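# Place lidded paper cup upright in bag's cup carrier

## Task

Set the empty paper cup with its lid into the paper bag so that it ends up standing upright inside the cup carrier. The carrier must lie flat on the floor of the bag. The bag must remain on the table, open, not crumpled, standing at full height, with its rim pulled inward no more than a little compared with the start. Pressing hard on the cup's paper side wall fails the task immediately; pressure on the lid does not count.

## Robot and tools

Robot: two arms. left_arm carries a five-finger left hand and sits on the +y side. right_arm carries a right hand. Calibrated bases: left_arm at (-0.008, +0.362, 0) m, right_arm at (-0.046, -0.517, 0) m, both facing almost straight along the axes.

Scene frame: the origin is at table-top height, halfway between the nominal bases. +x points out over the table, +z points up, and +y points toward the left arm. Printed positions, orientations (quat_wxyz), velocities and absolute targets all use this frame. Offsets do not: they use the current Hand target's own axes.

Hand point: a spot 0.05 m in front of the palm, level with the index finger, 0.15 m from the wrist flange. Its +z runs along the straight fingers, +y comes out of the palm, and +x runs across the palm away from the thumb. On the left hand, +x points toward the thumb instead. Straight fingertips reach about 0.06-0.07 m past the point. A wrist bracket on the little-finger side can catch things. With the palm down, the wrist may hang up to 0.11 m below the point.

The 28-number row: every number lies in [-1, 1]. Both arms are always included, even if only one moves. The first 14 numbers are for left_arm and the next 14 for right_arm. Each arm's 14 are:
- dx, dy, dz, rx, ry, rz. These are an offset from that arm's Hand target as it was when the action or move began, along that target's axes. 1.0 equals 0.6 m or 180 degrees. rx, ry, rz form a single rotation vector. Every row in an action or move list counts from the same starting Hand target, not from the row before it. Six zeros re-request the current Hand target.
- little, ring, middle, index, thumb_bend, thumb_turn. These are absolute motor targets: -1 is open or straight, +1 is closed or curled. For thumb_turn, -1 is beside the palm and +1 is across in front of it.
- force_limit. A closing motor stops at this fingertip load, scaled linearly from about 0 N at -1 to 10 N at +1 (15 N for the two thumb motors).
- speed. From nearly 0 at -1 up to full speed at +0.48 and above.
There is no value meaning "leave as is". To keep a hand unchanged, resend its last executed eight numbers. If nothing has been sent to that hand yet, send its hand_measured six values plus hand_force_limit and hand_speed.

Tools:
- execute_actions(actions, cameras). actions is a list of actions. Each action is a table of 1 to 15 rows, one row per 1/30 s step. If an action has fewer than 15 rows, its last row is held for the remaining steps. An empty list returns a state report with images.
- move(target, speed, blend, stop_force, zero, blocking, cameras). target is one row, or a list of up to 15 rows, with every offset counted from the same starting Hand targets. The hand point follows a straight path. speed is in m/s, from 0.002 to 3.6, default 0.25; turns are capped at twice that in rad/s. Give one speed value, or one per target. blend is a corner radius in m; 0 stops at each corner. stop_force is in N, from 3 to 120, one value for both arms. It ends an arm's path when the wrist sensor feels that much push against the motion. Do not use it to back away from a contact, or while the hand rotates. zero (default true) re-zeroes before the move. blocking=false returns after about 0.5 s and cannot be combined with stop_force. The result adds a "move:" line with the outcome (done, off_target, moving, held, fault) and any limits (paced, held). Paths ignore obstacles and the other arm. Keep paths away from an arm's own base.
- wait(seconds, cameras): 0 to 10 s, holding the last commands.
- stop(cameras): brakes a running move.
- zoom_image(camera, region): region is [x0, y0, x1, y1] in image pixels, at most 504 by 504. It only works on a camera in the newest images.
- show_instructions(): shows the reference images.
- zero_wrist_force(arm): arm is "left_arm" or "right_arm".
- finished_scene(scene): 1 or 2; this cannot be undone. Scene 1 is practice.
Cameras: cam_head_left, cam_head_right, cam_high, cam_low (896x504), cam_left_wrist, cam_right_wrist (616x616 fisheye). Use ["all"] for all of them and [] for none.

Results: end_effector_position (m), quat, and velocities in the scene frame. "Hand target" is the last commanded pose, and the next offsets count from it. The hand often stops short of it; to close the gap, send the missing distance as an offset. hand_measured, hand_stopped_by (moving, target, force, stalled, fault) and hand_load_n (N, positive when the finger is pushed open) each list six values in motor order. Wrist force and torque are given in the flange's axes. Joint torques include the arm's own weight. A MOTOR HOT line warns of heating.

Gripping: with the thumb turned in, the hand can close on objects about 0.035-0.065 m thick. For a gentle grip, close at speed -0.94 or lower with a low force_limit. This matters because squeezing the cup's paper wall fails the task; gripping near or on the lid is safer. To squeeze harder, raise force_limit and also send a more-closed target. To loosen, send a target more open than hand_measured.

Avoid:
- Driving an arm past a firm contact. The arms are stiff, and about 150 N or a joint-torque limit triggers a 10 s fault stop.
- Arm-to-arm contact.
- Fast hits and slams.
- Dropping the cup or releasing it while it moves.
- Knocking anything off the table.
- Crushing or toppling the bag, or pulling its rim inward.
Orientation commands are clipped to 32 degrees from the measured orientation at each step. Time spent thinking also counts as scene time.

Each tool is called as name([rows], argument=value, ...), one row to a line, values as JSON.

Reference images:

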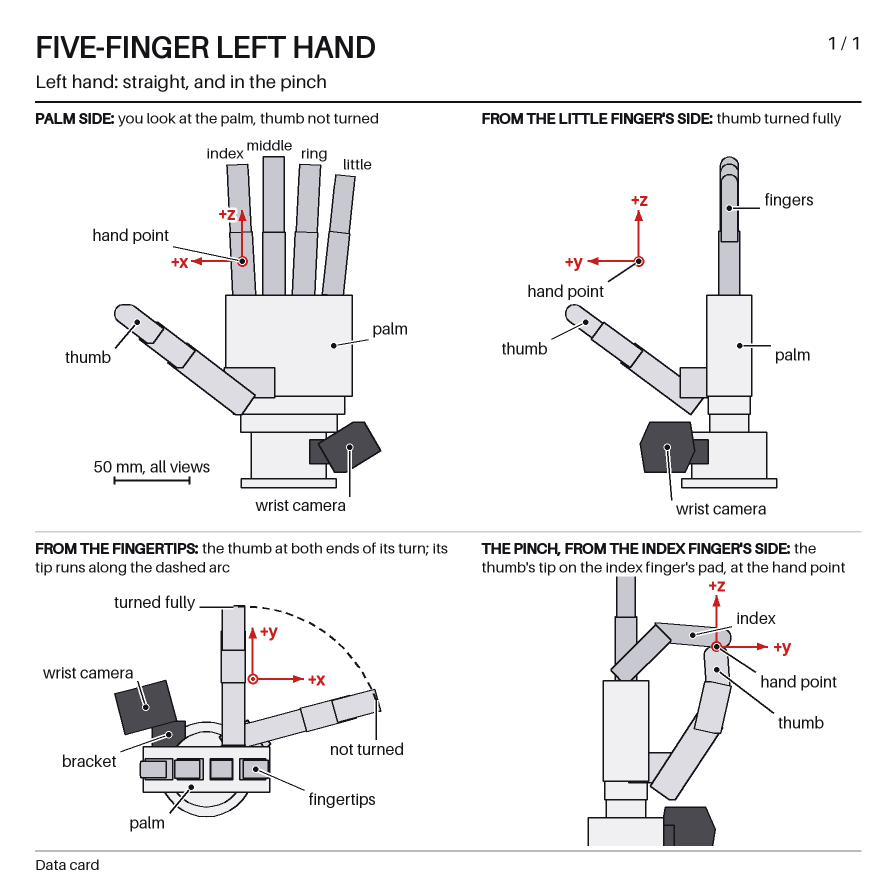

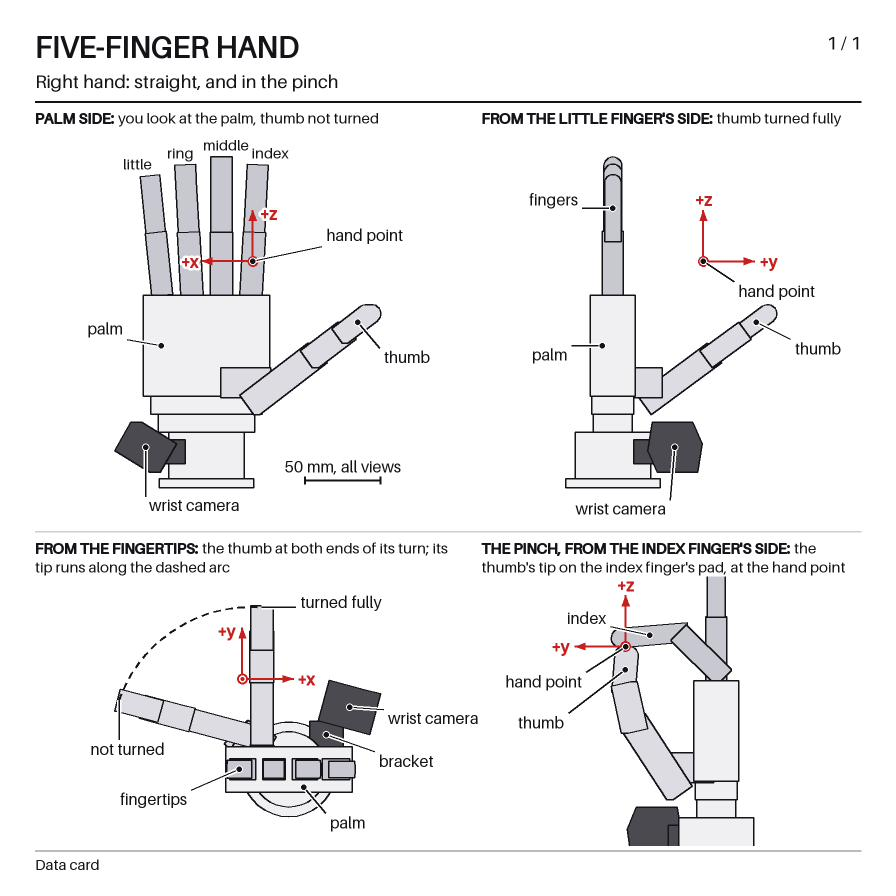

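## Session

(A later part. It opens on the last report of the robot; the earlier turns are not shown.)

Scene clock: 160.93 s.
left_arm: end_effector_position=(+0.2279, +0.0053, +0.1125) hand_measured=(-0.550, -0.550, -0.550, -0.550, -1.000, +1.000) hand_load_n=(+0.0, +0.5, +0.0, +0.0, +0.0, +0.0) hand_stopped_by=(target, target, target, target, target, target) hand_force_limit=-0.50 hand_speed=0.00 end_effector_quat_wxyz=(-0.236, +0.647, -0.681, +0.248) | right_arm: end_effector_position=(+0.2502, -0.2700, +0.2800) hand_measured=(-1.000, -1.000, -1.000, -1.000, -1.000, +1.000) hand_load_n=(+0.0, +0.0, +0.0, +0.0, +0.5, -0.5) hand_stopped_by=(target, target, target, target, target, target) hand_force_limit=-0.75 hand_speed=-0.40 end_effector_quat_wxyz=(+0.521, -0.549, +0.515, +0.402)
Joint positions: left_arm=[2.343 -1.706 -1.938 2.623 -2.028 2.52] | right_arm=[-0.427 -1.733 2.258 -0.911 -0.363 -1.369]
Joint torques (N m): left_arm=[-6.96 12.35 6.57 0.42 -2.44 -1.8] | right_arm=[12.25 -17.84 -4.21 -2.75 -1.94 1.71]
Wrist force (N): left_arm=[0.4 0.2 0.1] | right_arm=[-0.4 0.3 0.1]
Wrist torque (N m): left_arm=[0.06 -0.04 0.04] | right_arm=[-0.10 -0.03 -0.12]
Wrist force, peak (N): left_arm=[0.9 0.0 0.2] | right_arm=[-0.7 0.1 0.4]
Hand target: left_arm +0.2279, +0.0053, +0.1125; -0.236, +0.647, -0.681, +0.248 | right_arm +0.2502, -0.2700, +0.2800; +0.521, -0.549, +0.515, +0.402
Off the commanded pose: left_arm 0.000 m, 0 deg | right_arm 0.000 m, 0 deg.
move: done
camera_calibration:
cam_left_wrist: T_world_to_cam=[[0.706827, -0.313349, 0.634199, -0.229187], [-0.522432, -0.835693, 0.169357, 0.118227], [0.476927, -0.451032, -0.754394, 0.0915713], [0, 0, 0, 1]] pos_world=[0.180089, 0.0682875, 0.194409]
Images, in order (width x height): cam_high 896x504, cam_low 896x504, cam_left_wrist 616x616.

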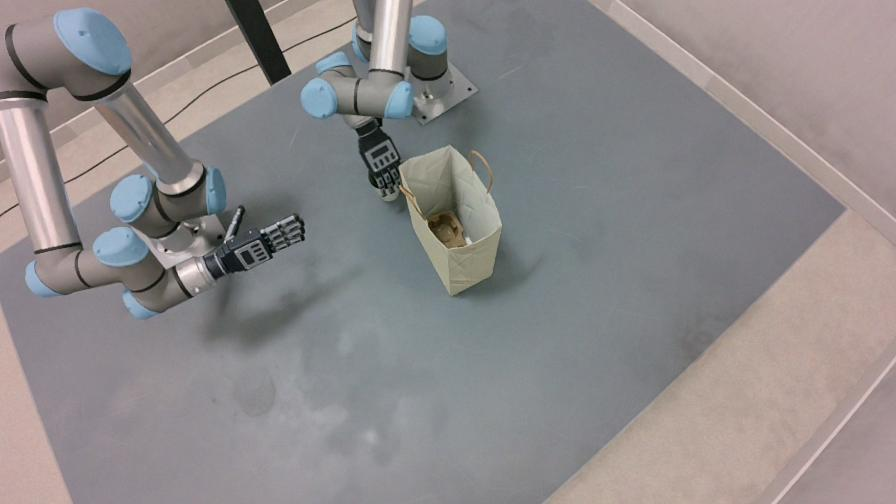

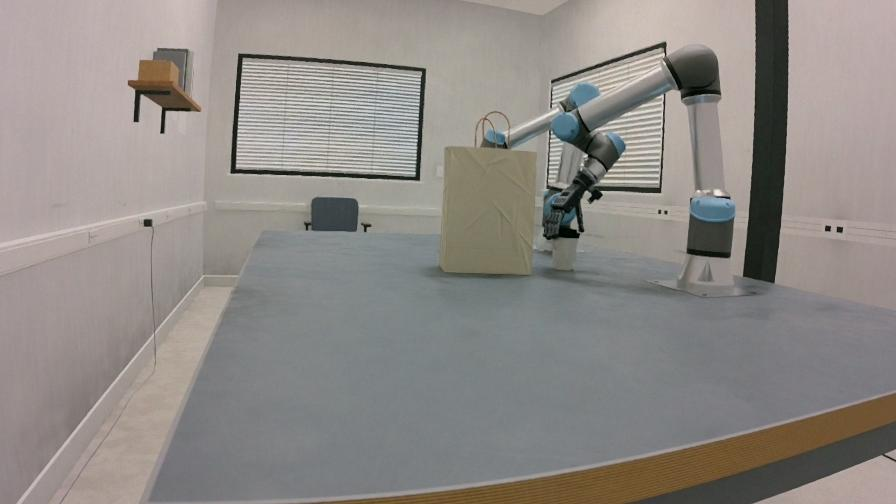

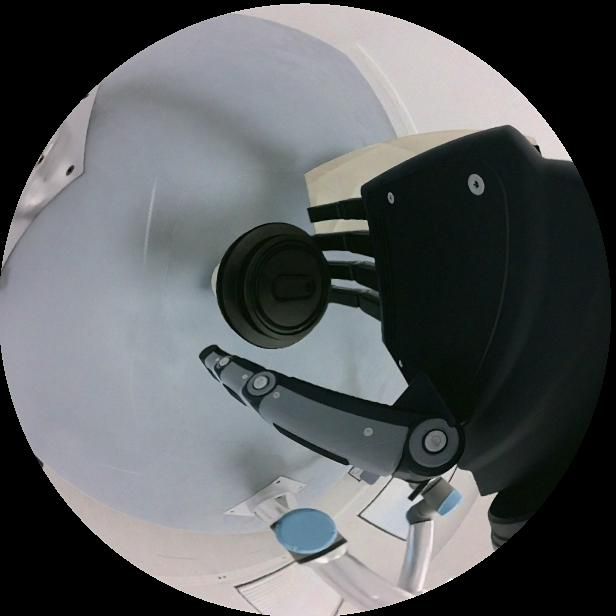

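move(target=[0,0.0096,0.0115,0,0,0,-0.55,-0.55,-0.55,-0.55,-1,1,-0.5,0,0,0,0,0,0,0,-1,-1,-1,-1,-1,1,-0.75,-0.4], speed=0.03, stop_force=3, cameras=["cam_low","cam_left_wrist"])

zoom_image(camera="cam_left_wrist", region=[120, 200, 420, 500])

zoom_image(camera="cam_low", region=[520, 180, 620, 280])

Scene clock: 165.97 s.
left_arm: end_effector_position=(+0.2279, +0.0054, +0.1035) hand_measured=(-0.550, -0.550, -0.550, -0.550, -1.000, +1.000) hand_load_n=(+0.5, +0.0, +0.0, +0.0, +0.0, +0.0) hand_stopped_by=(target, target, target, target, target, target) hand_force_limit=-0.50 hand_speed=0.00 end_effector_quat_wxyz=(-0.236, +0.647, -0.681, +0.248) | right_arm: end_effector_position=(+0.2502, -0.2700, +0.2800) hand_measured=(-1.000, -1.000, -1.000, -1.000, -1.000, +1.000) hand_load_n=(+0.0, +0.0, +0.0, +0.0, +0.0, +0.0) hand_stopped_by=(target, target, target, target, target, target) hand_force_limit=-0.75 hand_speed=-0.40 end_effector_quat_wxyz=(+0.521, -0.549, +0.515, +0.402)
Joint positions: left_arm=[2.343 -1.717 -1.951 2.647 -2.028 2.52] | right_arm=[-0.427 -1.733 2.258 -0.911 -0.363 -1.369]
Joint torques (N m): left_arm=[5.07 12.77 6.93 0.34 -0.26 1.88] | right_arm=[12.06 -17.76 -4.41 -2.76 -2.1 1.77]
Wrist force (N): left_arm=[0.2 -0.1 0.1] | right_arm=[-0.3 0.1 0.3]
Wrist torque (N m): left_arm=[0.02 -0.02 0.04] | right_arm=[-0.14 -0.05 -0.12]
Wrist force, peak (N): left_arm=[0.8 -0.1 0.4] | right_arm=[-0.8 0.3 0.2]
Hand target: left_arm +0.2279, +0.0054, +0.1035; -0.236, +0.647, -0.681, +0.248 | right_arm +0.2502, -0.2700, +0.2800; +0.521, -0.549, +0.515, +0.402
Off the commanded pose: left_arm 0.000 m, 0 deg | right_arm 0.000 m, 0 deg.
move: done
camera_calibration:
cam_left_wrist: T_world_to_cam=[[0.706827, -0.313349, 0.634199, -0.22348], [-0.522432, -0.835693, 0.169357, 0.119751], [0.476927, -0.451032, -0.754394, 0.0847818], [0, 0, 0, 1]] pos_world=[0.180089, 0.0682875, 0.185409]
Images, in order (width x height): cam_low 896x504, cam_left_wrist 616x616.

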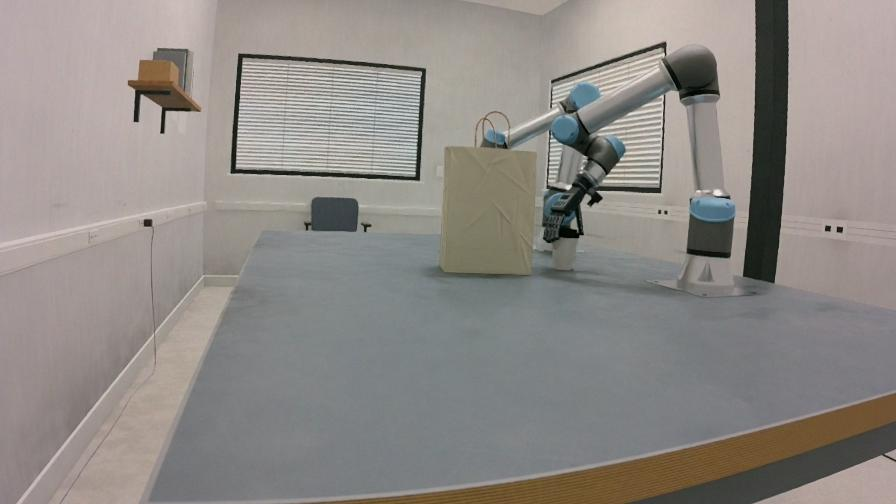

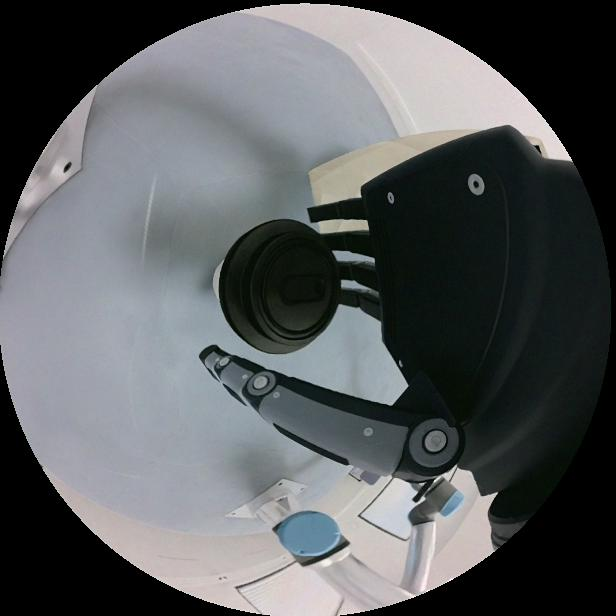

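Scaled by 1.680 from the camera's 616x616 image, which has a finer 880x880 frame.

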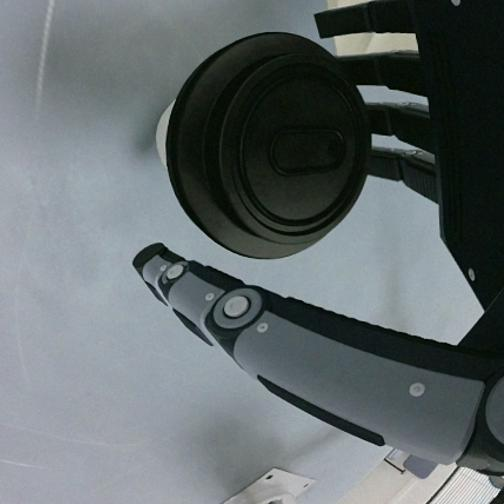

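Scaled by 5.040 from the camera's 896x504 image, which has a finer 1280x720 frame.

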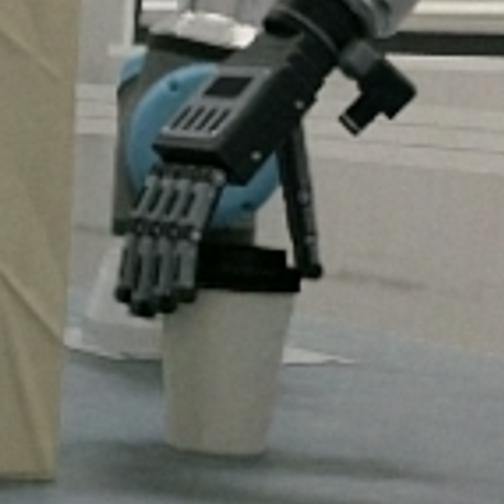

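move([
  [0,0,0,0,0,0,-0.4,-0.41,-0.43,-0.4,-1,1,-0.7,-0.9,0,0,0,0,0,0,-1,-1,-1,-1,-1,1,-0.75,-0.4],
  [0,0,0,0,0,0,-0.4,-0.41,-0.43,-0.4,-0.3,1,-0.65,-0.92,0,0,0,0,0,0,-1,-1,-1,-1,-1,1,-0.75,-0.4],
], speed=0.05, cameras=["cam_low","cam_left_wrist"])

zoom_image(camera="cam_left_wrist", region=[120, 200, 420, 500])

zoom_image(camera="cam_low", region=[520, 180, 620, 280])

Scene clock: 168.83 s.
left_arm: end_effector_position=(+0.2279, +0.0054, +0.1035) hand_measured=(-0.400, -0.410, -0.430, -0.400, -0.860, +1.000) hand_load_n=(+0.0, +0.0, +1.5, +0.0, +3.0, +0.5) hand_stopped_by=(target, target, target, target, force, target) hand_force_limit=-0.65 hand_speed=-0.92 end_effector_quat_wxyz=(-0.236, +0.647, -0.681, +0.248) | right_arm: end_effector_position=(+0.2502, -0.2700, +0.2800) hand_measured=(-1.000, -1.000, -1.000, -1.000, -1.000, +1.000) hand_load_n=(+0.0, +0.0, +0.0, +0.0, +0.0, -0.5) hand_stopped_by=(target, target, target, target, target, target) hand_force_limit=-0.75 hand_speed=-0.40 end_effector_quat_wxyz=(+0.521, -0.549, +0.515, +0.402)
Joint positions: left_arm=[2.343 -1.717 -1.951 2.647 -2.028 2.52] | right_arm=[-0.427 -1.733 2.258 -0.911 -0.363 -1.369]
Joint torques (N m): left_arm=[5.74 13.2 9.1 -1.33 -0.31 1.93] | right_arm=[11.89 -17.68 -4.55 -2.65 -1.97 1.68]
Wrist force (N): left_arm=[0.2 -0.2 0.2] | right_arm=[-0.5 0.1 0.3]
Wrist torque (N m): left_arm=[-0.02 -0.01 0.05] | right_arm=[-0.14 -0.03 -0.13]
Wrist force, peak (N): left_arm=[0.8 0.1 0.2] | right_arm=[-0.5 0.6 0.2]
Hand target: left_arm +0.2279, +0.0054, +0.1035; -0.236, +0.647, -0.681, +0.248 | right_arm +0.2502, -0.2700, +0.2800; +0.521, -0.549, +0.515, +0.402
Off the commanded pose: left_arm 0.000 m, 0 deg | right_arm 0.000 m, 0 deg.
move: done
camera_calibration:
cam_left_wrist: T_world_to_cam=[[0.706861, -0.313295, 0.634188, -0.223487], [-0.522387, -0.835713, 0.169399, 0.119737], [0.476927, -0.451033, -0.754394, 0.0847819], [0, 0, 0, 1]] pos_world=[0.180089, 0.0682874, 0.185409]
Images, in order (width x height): cam_low 896x504, cam_left_wrist 616x616.

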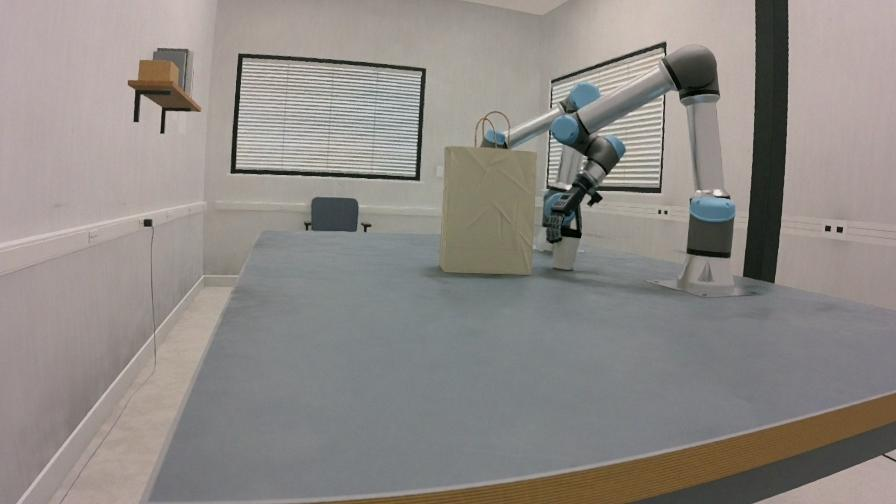

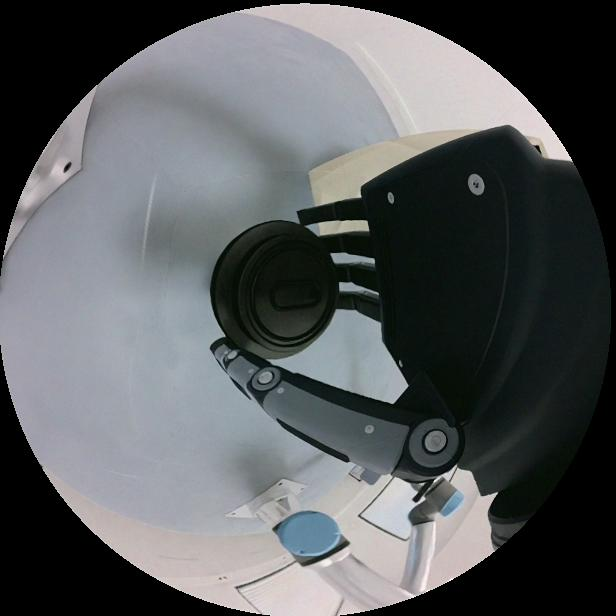

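Scaled by 1.680 from the camera's 616x616 image, which has a finer 880x880 frame.

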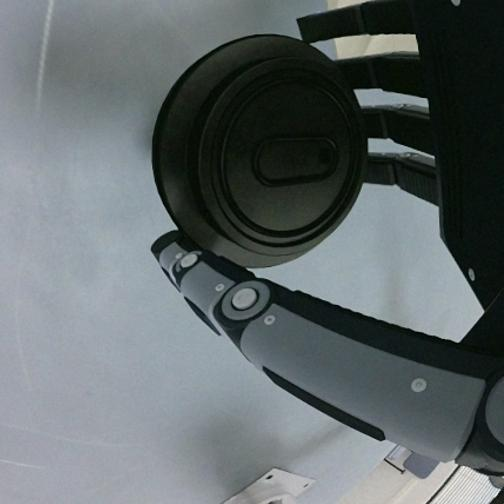

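Scaled by 5.040 from the camera's 896x504 image, which has a finer 1280x720 frame.

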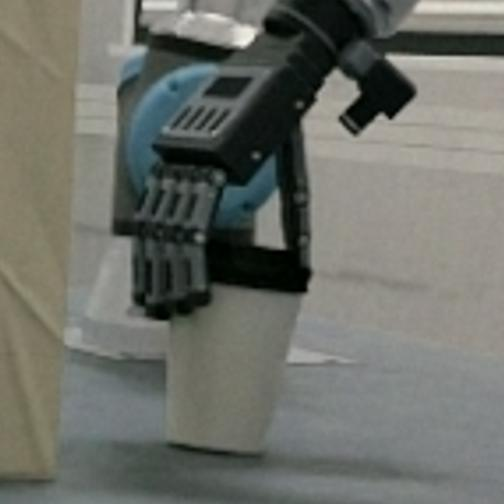

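move(target=[0,0,0,0,0,0,-0.05,-0.2,-0.2,-0.1,-0.3,1,-0.7,-0.94,0,0,0,0,0,0,-1,-1,-1,-1,-1,1,-0.75,-0.4], speed=0.05, cameras=[])

move(target=[0,-0.0322,-0.0383,0,0,0,-0.05,-0.2,-0.2,-0.1,-0.3,1,-0.7,-0.94,0,0,0,0,0,0,-1,-1,-1,-1,-1,1,-0.75,-0.4], speed=0.04, cameras=["cam_low","cam_left_wrist","cam_high"])

zoom_image(camera="cam_low", region=[520, 180, 620, 280])

zoom_image(camera="cam_left_wrist", region=[120, 200, 420, 500])

Scene clock: 171.57 s.
left_arm: end_effector_position=(+0.2279, +0.0054, +0.1035) hand_measured=(-0.118, -0.388, -0.430, -0.294, -0.860, +1.000) hand_load_n=(+1.5, +1.0, +0.0, +1.5, +5.0, +2.0) hand_stopped_by=(force, force, force, force, force, target) hand_force_limit=-0.70 hand_speed=-0.94 end_effector_quat_wxyz=(-0.236, +0.647, -0.681, +0.248) | right_arm: end_effector_position=(+0.2502, -0.2700, +0.2800) hand_measured=(-1.000, -1.000, -1.000, -1.000, -1.000, +1.000) hand_load_n=(+0.0, +0.0, +0.0, +0.0, +0.0, +0.0) hand_stopped_by=(target, target, target, target, target, target) hand_force_limit=-0.75 hand_speed=-0.40 end_effector_quat_wxyz=(+0.521, -0.549, +0.515, +0.402)
Joint positions: left_arm=[2.343 -1.717 -1.951 2.647 -2.028 2.52] | right_arm=[-0.427 -1.733 2.258 -0.911 -0.363 -1.369]
Joint torques (N m): left_arm=[4.81 14.68 11.87 -2.8 -0.21 1.9] | right_arm=[12.69 -17.14 -4.34 -2.7 -1.87 1.59]
Wrist force (N): left_arm=[0.3 0.4 -0.1] | right_arm=[-0.4 0.3 0.3]
Wrist torque (N m): left_arm=[0.09 -0.03 0.03] | right_arm=[-0.12 -0.04 -0.12]
Wrist force, peak (N): left_arm=[0.8 0.2 0.2] | right_arm=[-0.4 0.4 0.6]
Hand target: left_arm +0.2279, +0.0054, +0.1035; -0.236, +0.647, -0.681, +0.248 | right_arm +0.2502, -0.2700, +0.2800; +0.521, -0.549, +0.515, +0.402
Off the commanded pose: left_arm 0.000 m, 0 deg | right_arm 0.000 m, 0 deg.
move: done
No camera images: "cameras" was empty.

Scene clock: 172.73 s.
left_arm: end_effector_position=(+0.2279, +0.0053, +0.1334) hand_measured=(-0.118, -0.388, -0.430, -0.294, -0.860, +1.000) hand_load_n=(+1.5, +1.0, +0.0, +1.5, +5.0, +1.5) hand_stopped_by=(force, force, force, force, force, target) hand_force_limit=-0.70 hand_speed=-0.94 end_effector_quat_wxyz=(-0.236, +0.647, -0.681, +0.248) | right_arm: end_effector_position=(+0.2502, -0.2700, +0.2800) hand_measured=(-1.000, -1.000, -1.000, -1.000, -1.000, +1.000) hand_load_n=(+0.0, +0.0, +0.0, +0.0, +0.0, +0.0) hand_stopped_by=(target, target, target, target, target, target) hand_force_limit=-0.75 hand_speed=-0.40 end_effector_quat_wxyz=(+0.521, -0.549, +0.515, +0.402)
Joint positions: left_arm=[2.343 -1.682 -1.906 2.567 -2.028 2.52] | right_arm=[-0.427 -1.733 2.258 -0.911 -0.363 -1.369]
Joint torques (N m): left_arm=[-6.71 29.79 27.86 -2.8 -2.2 -1.5] | right_arm=[12.07 -16.8 -5.05 -2.58 -2.06 1.68]
Wrist force (N): left_arm=[0.1 0.0 0.1] | right_arm=[-0.3 0.4 0.3]
Wrist torque (N m): left_arm=[0.01 0.00 0.03] | right_arm=[-0.10 -0.05 -0.11]
Wrist force, peak (N): left_arm=[0.5 0.5 0.3] | right_arm=[-0.8 0.0 0.4]
Hand target: left_arm +0.2279, +0.0053, +0.1335; -0.236, +0.647, -0.681, +0.248 | right_arm +0.2502, -0.2700, +0.2800; +0.521, -0.549, +0.515, +0.402
Off the commanded pose: left_arm 0.000 m, 0 deg | right_arm 0.000 m, 0 deg.
move: done
camera_calibration:
cam_left_wrist: T_world_to_cam=[[0.706827, -0.313349, 0.634199, -0.242506], [-0.522432, -0.835693, 0.169357, 0.114671], [0.476927, -0.451032, -0.754394, 0.107414], [0, 0, 0, 1]] pos_world=[0.180089, 0.0682875, 0.215409]
Images, in order (width x height): cam_high 896x504, cam_low 896x504, cam_left_wrist 616x616.

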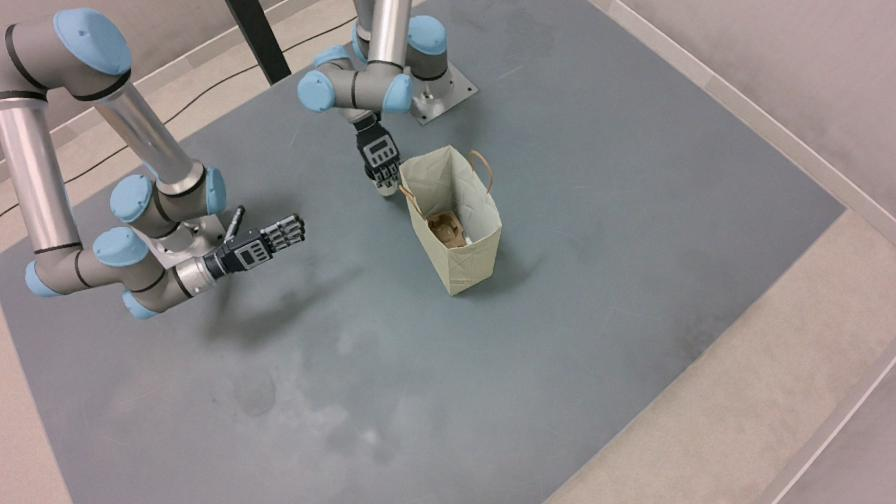

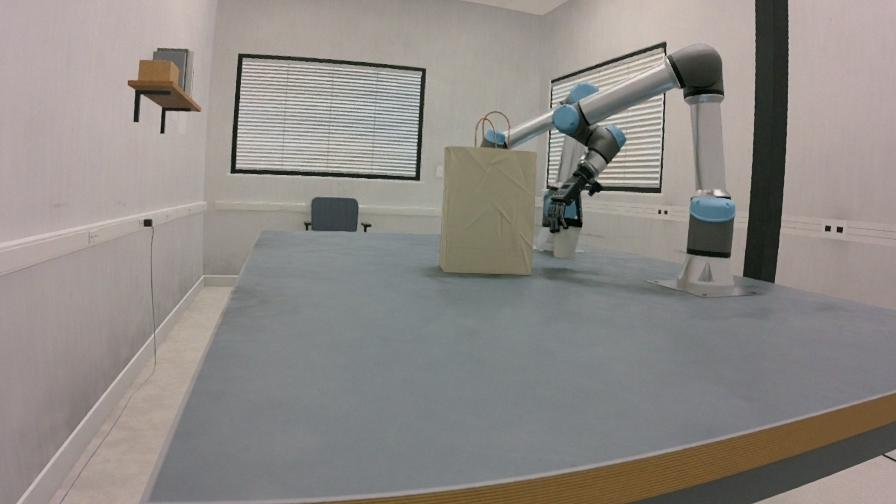

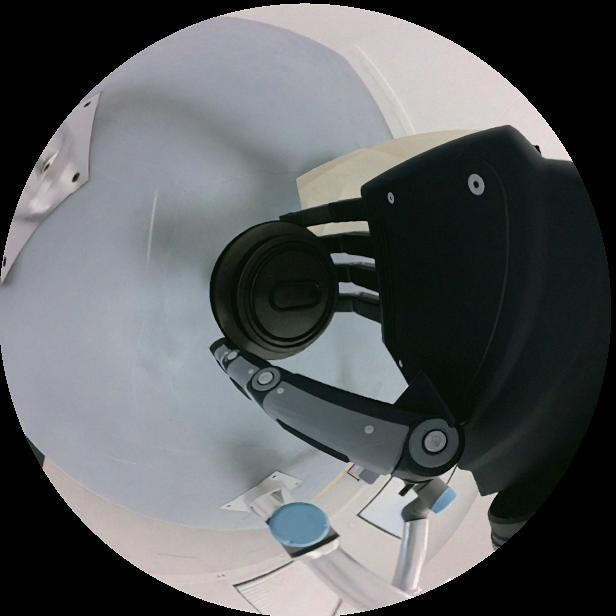

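Scaled by 5.040 from the camera's 896x504 image, which has a finer 1280x720 frame.

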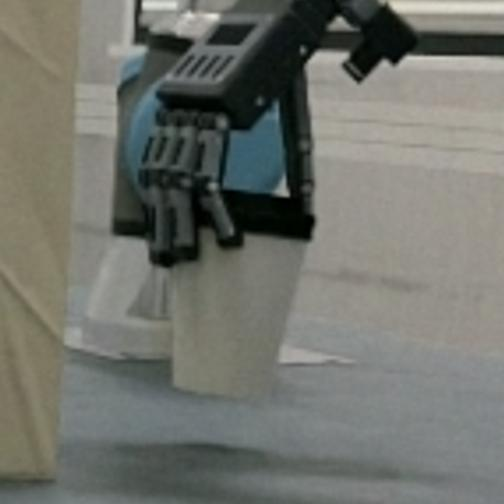

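Scaled by 1.680 from the camera's 616x616 image, which has a finer 880x880 frame.

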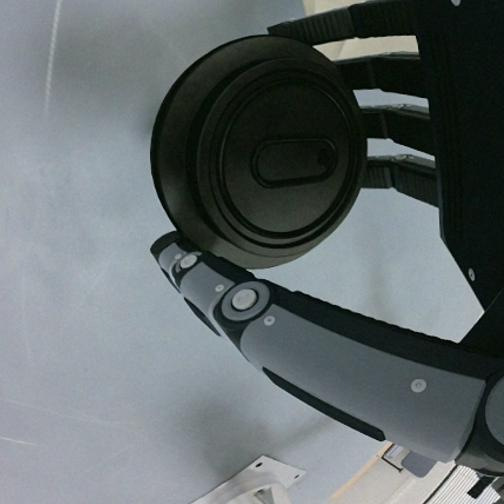

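move([
  [0,-0.334,-0.3978,-0.0361,0.0014,-0.0012,-0.05,-0.2,-0.2,-0.1,-0.3,1,-0.7,-0.94,0,0,0,0,0,0,-1,-1,-1,-1,-1,1,-0.75,-0.4],
  [-0.0635,-0.6282,-0.1512,-0.0361,0.0014,-0.0012,-0.05,-0.2,-0.2,-0.1,-0.3,1,-0.7,-0.94,0,0,0,0,0,0,-1,-1,-1,-1,-1,1,-0.75,-0.4],
], speed=0.15, blend=0.03, cameras=["all"])

zoom_image(camera="cam_low", region=[420, 60, 660, 300])

zoom_image(camera="cam_high", region=[360, 80, 580, 300])

Scene clock: 179.60 s.
left_arm: end_effector_position=(+0.4595, +0.0311, +0.4457) hand_measured=(-0.118, -0.388, -0.430, -0.294, -0.860, +1.000) hand_load_n=(+1.5, +1.0, +0.0, +1.5, +5.0, +1.5) hand_stopped_by=(force, force, force, force, force, target) hand_force_limit=-0.70 hand_speed=-0.94 end_effector_quat_wxyz=(-0.197, +0.660, -0.694, +0.211) | right_arm: end_effector_position=(+0.2502, -0.2700, +0.2800) hand_measured=(-1.000, -1.000, -1.000, -1.000, -1.000, +1.000) hand_load_n=(+0.0, +0.0, +0.0, +0.0, +0.0, -0.5) hand_stopped_by=(target, target, target, target, target, target) hand_force_limit=-0.75 hand_speed=-0.40 end_effector_quat_wxyz=(+0.521, -0.549, +0.515, +0.402)
Joint positions: left_arm=[2.771 -2.11 -0.457 1.559 -1.745 2.865] | right_arm=[-0.427 -1.733 2.258 -0.911 -0.363 -1.369]
Joint torques (N m): left_arm=[7.55 26.56 25.68 -2.8 -0.25 2.15] | right_arm=[12.51 -16.44 -4.87 -2.61 -1.8 1.6]
Wrist force (N): left_arm=[0.5 -0.2 0.0] | right_arm=[-0.5 0.2 0.3]
Wrist torque (N m): left_arm=[0.04 -0.05 -0.13] | right_arm=[-0.12 -0.03 -0.13]
Wrist force, peak (N): left_arm=[0.4 -1.0 0.7] | right_arm=[-0.7 0.2 0.4]
Hand target: left_arm +0.4595, +0.0312, +0.4457; -0.197, +0.660, -0.694, +0.211 | right_arm +0.2502, -0.2700, +0.2800; +0.521, -0.549, +0.515, +0.402
Off the commanded pose: left_arm 0.000 m, 0 deg | right_arm 0.000 m, 0 deg.
move: done
camera_calibration:
cam_left_wrist: T_world_to_cam=[[0.774214, -0.313159, 0.550022, -0.589519], [-0.499705, -0.835778, 0.227531, 0.16795], [0.388443, -0.451006, -0.803558, 0.306718], [0, 0, 0, 1]] pos_world=[0.421197, 0.0940871, 0.5325]
cam_right_wrist: T_world_to_cam=[[-0.900056, 0.0690324, -0.430272, 0.36907], [-0.431944, -0.271968, 0.859917, -0.194924], [-0.0576582, 0.959827, 0.274604, 0.310448], [0, 0, 0, 1]] pos_world=[0.265887, -0.376468, 0.241169]

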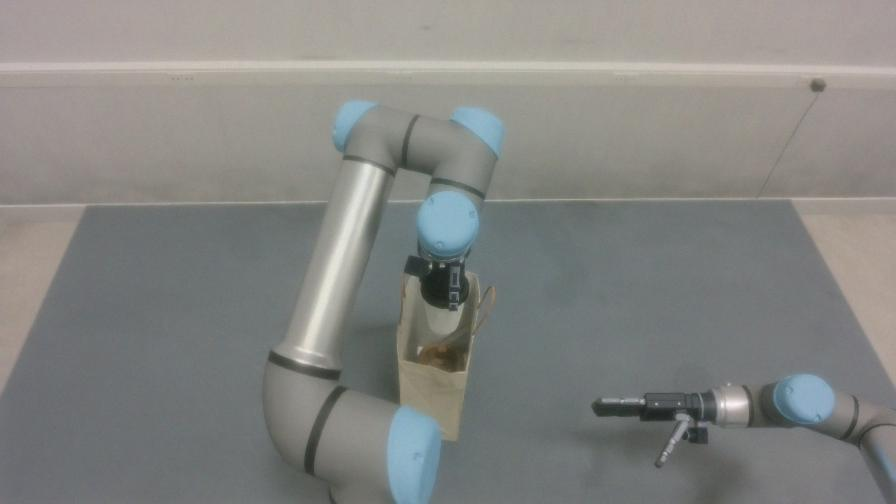

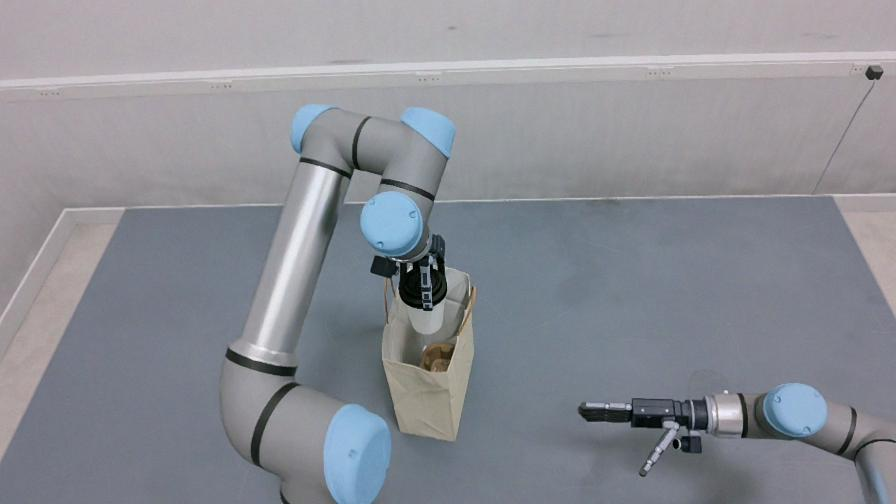

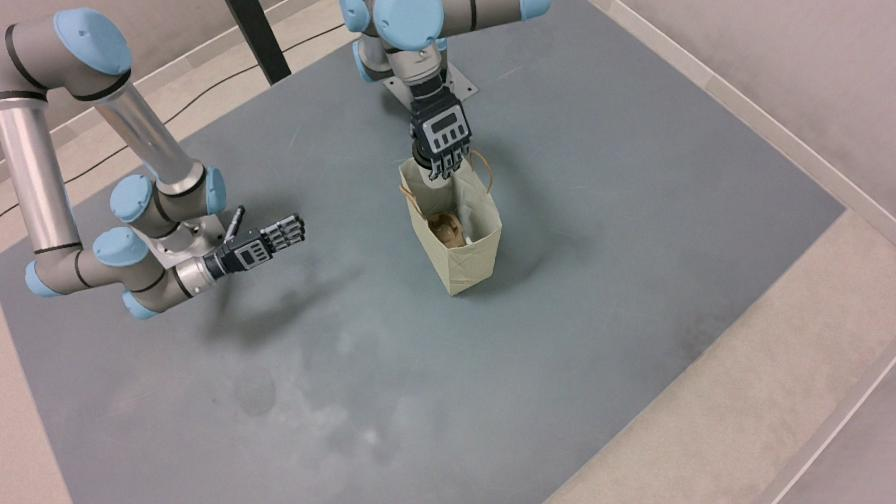

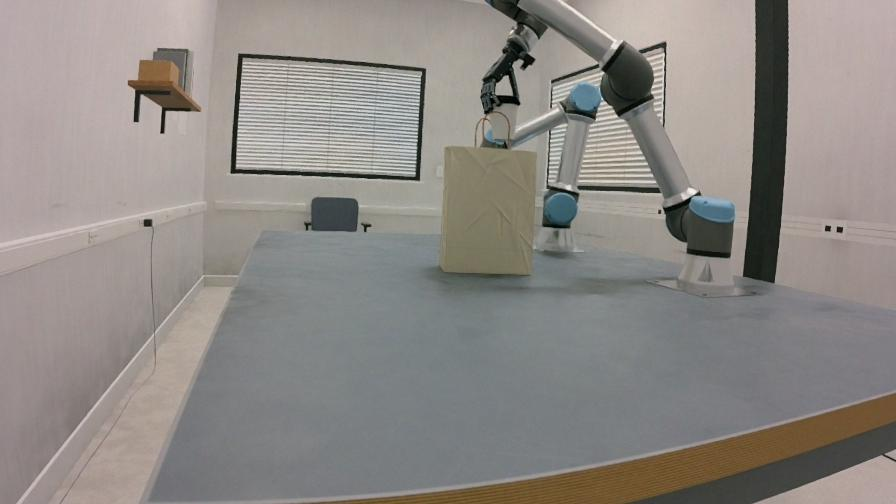

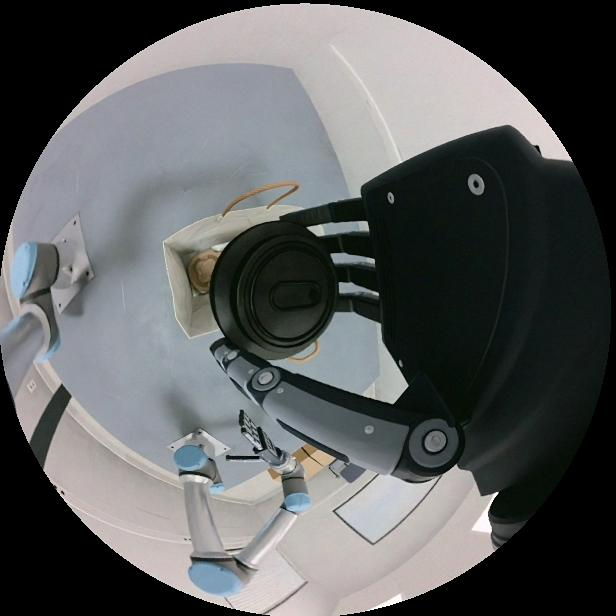

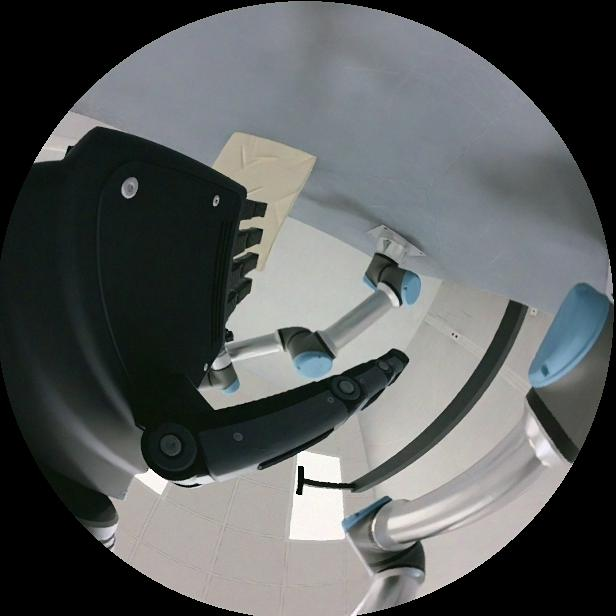

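Scaled by 2.100 from the camera's 896x504 image, which has a finer 1280x720 frame.

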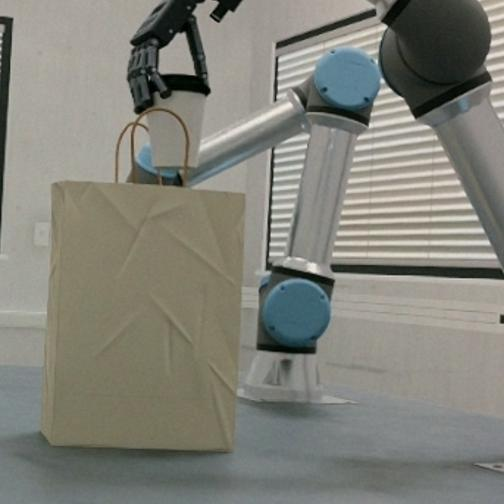

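Scaled by 2.291 from the camera's 896x504 image, which has a finer 1280x720 frame.

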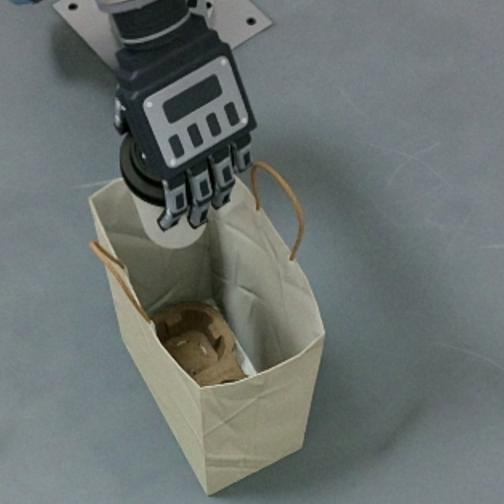

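zoom_image(camera="cam_low", region=[475, 80, 545, 150])

zoom_image(camera="cam_left_wrist", region=[150, 160, 330, 340])

Scaled by 7.200 from the camera's 896x504 image, which has a finer 1280x720 frame.

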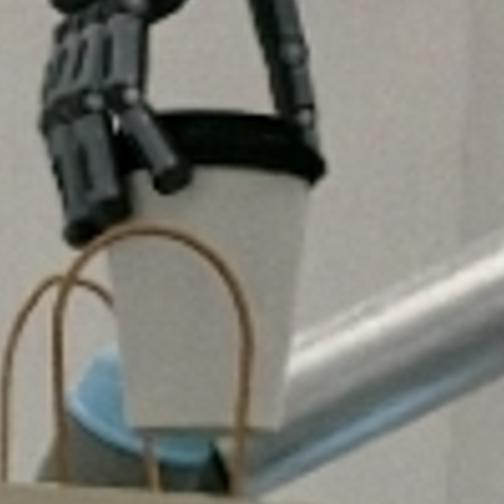

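Scaled by 2.800 from the camera's 616x616 image, which has a finer 880x880 frame.

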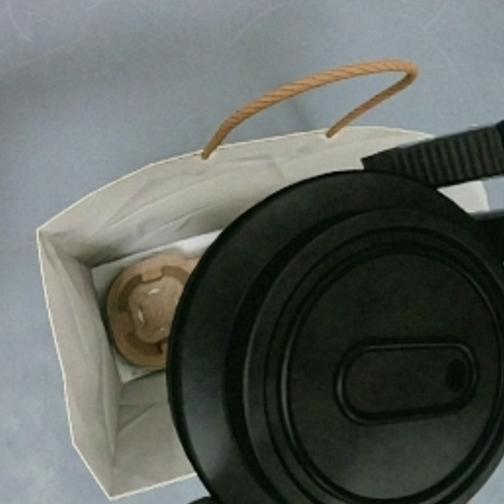

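move([
  [0.0047,-0.1095,0.0725,0,0.0107,0.0162,-0.05,-0.2,-0.2,-0.1,-0.3,1,-0.7,-0.94,0,0,0,0,0,0,-1,-1,-1,-1,-1,1,-0.75,-0.4],
  [0.0047,-0.0387,0.1797,0,0.0107,0.0162,-0.05,-0.2,-0.2,-0.1,-0.3,1,-0.7,-0.94,0,0,0,0,0,0,-1,-1,-1,-1,-1,1,-0.75,-0.4],
], speed=[0.1,0.07], cameras=["cam_head_left","cam_high","cam_low","cam_left_wrist"])

zoom_image(camera="cam_left_wrist", region=[130, 120, 370, 360])

zoom_image(camera="cam_high", region=[360, 80, 580, 300])

Scene clock: 186.47 s.
left_arm: end_effector_position=(+0.5383, +0.0240, +0.3688) hand_measured=(-0.118, -0.388, -0.430, -0.294, -0.860, +1.000) hand_load_n=(+2.0, +1.0, +0.0, +1.5, +5.0, +2.0) hand_stopped_by=(force, force, force, force, force, target) hand_force_limit=-0.70 hand_speed=-0.94 end_effector_quat_wxyz=(+0.191, -0.638, +0.713, -0.217) | right_arm: end_effector_position=(+0.2502, -0.2700, +0.2800) hand_measured=(-1.000, -1.000, -1.000, -1.000, -1.000, +1.000) hand_load_n=(+0.0, +0.0, +0.0, +0.5, +0.0, +0.0) hand_stopped_by=(target, target, target, target, target, target) hand_force_limit=-0.75 hand_speed=-0.40 end_effector_quat_wxyz=(+0.521, -0.549, +0.515, +0.402)
Joint positions: left_arm=[2.823 -2.234 -0.466 1.707 -1.684 2.961] | right_arm=[-0.427 -1.733 2.258 -0.911 -0.363 -1.369]
Joint torques (N m): left_arm=[-6.6 49.99 10.05 0.42 -1.95 2.2] | right_arm=[10.49 -16.33 -5.56 -2.51 -1.86 1.71]
Wrist force (N): left_arm=[0.5 -0.2 0.5] | right_arm=[-0.5 0.2 0.2]
Wrist torque (N m): left_arm=[0.01 -0.02 -0.13] | right_arm=[-0.13 -0.02 -0.13]
Wrist force, peak (N): left_arm=[1.0 -0.1 0.4] | right_arm=[-0.8 0.2 0.3]
Hand target: left_arm +0.5383, +0.0240, +0.3687; +0.191, -0.638, +0.713, -0.217 | right_arm +0.2502, -0.2700, +0.2800; +0.521, -0.549, +0.515, +0.402
Off the commanded pose: left_arm 0.000 m, 0 deg | right_arm 0.000 m, 0 deg.
elbow stopped short (left arm): the move would have taken joint 3 (elbow) straighter than the controller allows.
move: done
camera_calibration:
cam_left_wrist: T_world_to_cam=[[0.753494, -0.359882, 0.550211, -0.598211], [-0.54979, -0.803824, 0.227152, 0.245156], [0.360525, -0.473658, -0.803536, 0.22668], [0, 0, 0, 1]] pos_world=[0.503809, 0.0891457, 0.4556]
Images, in order (width x height): cam_head_left 896x504, cam_high 896x504, cam_low 896x504, cam_left_wrist 616x616.

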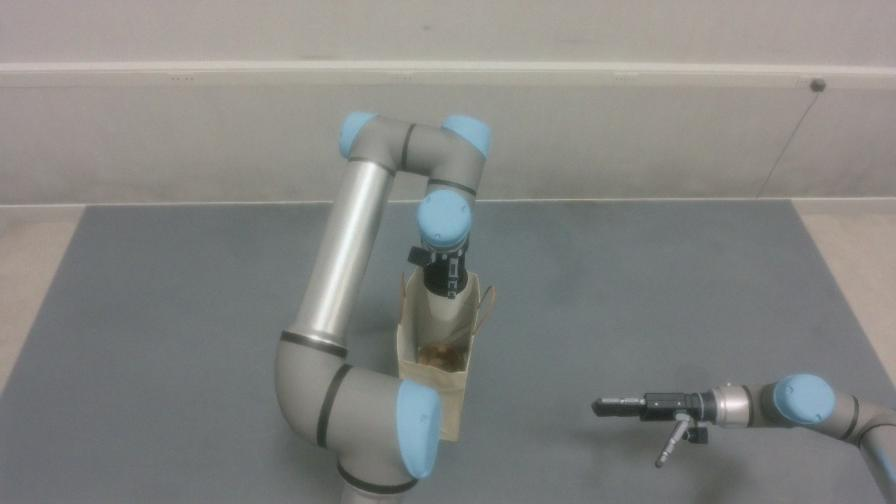

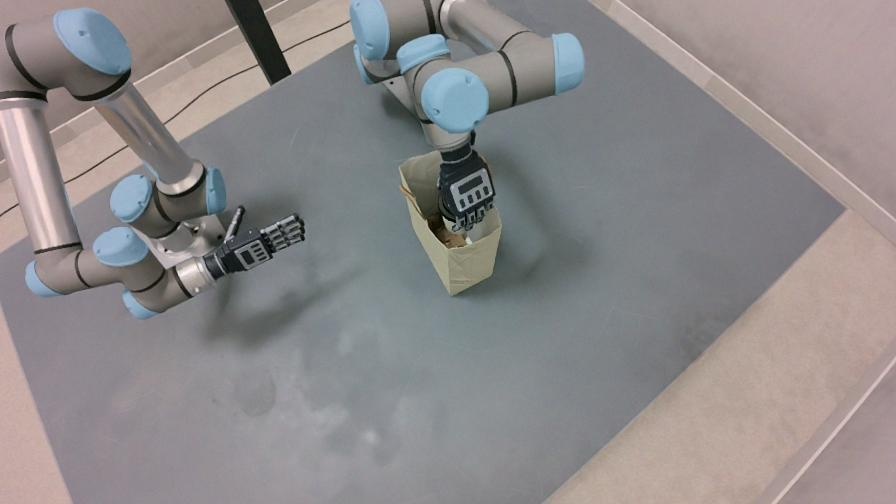

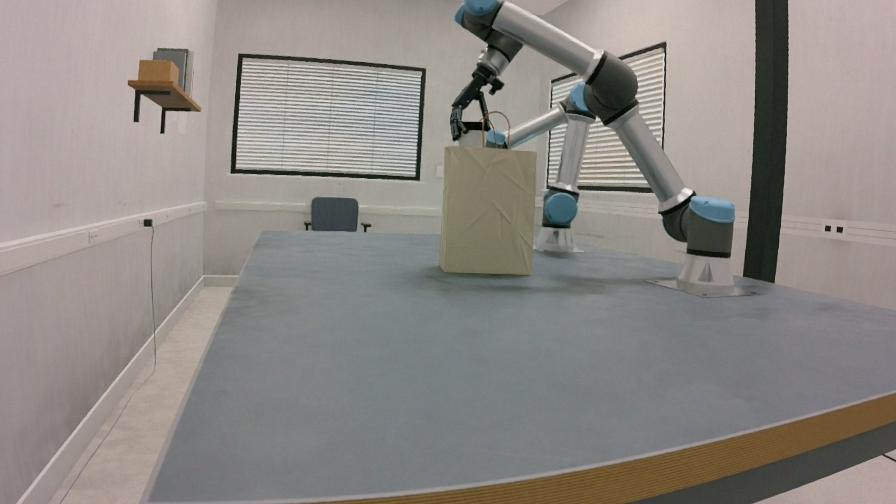

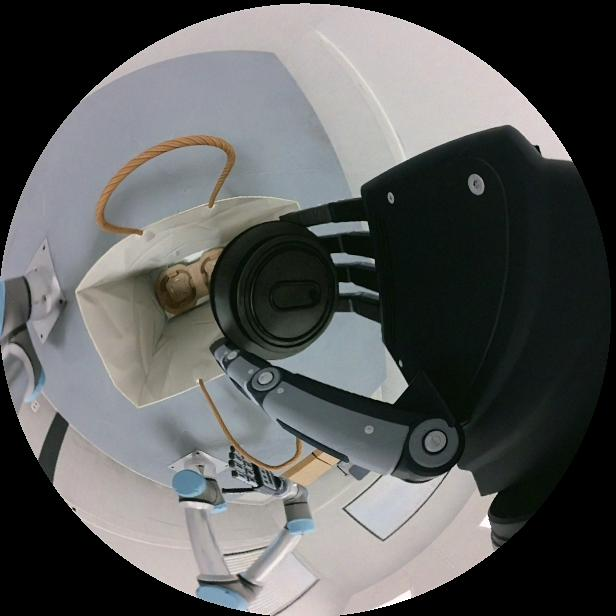

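Scaled by 2.100 from the camera's 616x616 image, which has a finer 880x880 frame.

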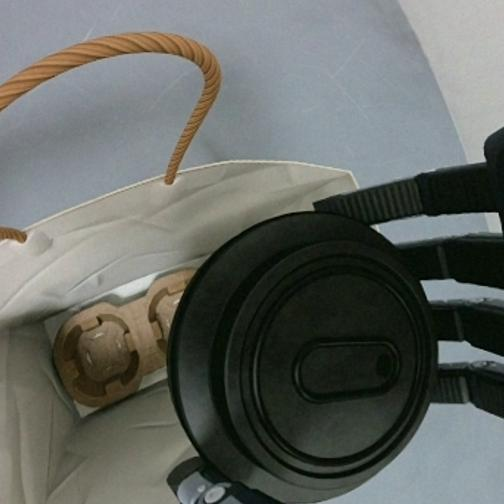

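Scaled by 2.291 from the camera's 896x504 image, which has a finer 1280x720 frame.

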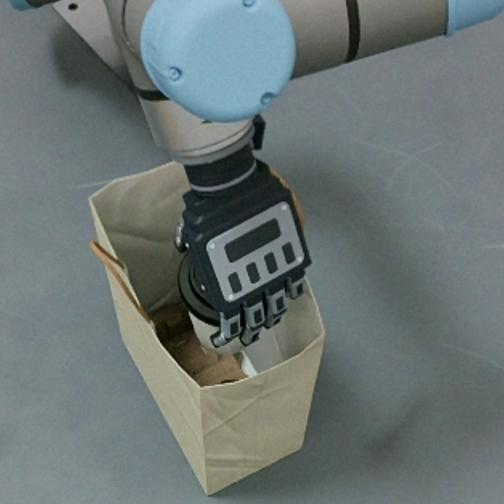

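zoom_image(camera="cam_left_wrist", region=[140, 230, 240, 330])

Scaled by 5.040 from the camera's 616x616 image, which has a finer 880x880 frame.

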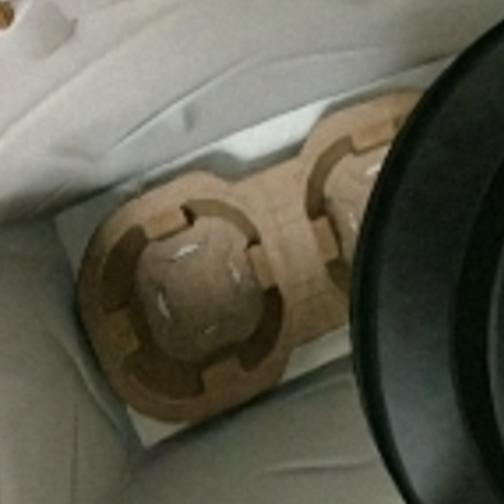

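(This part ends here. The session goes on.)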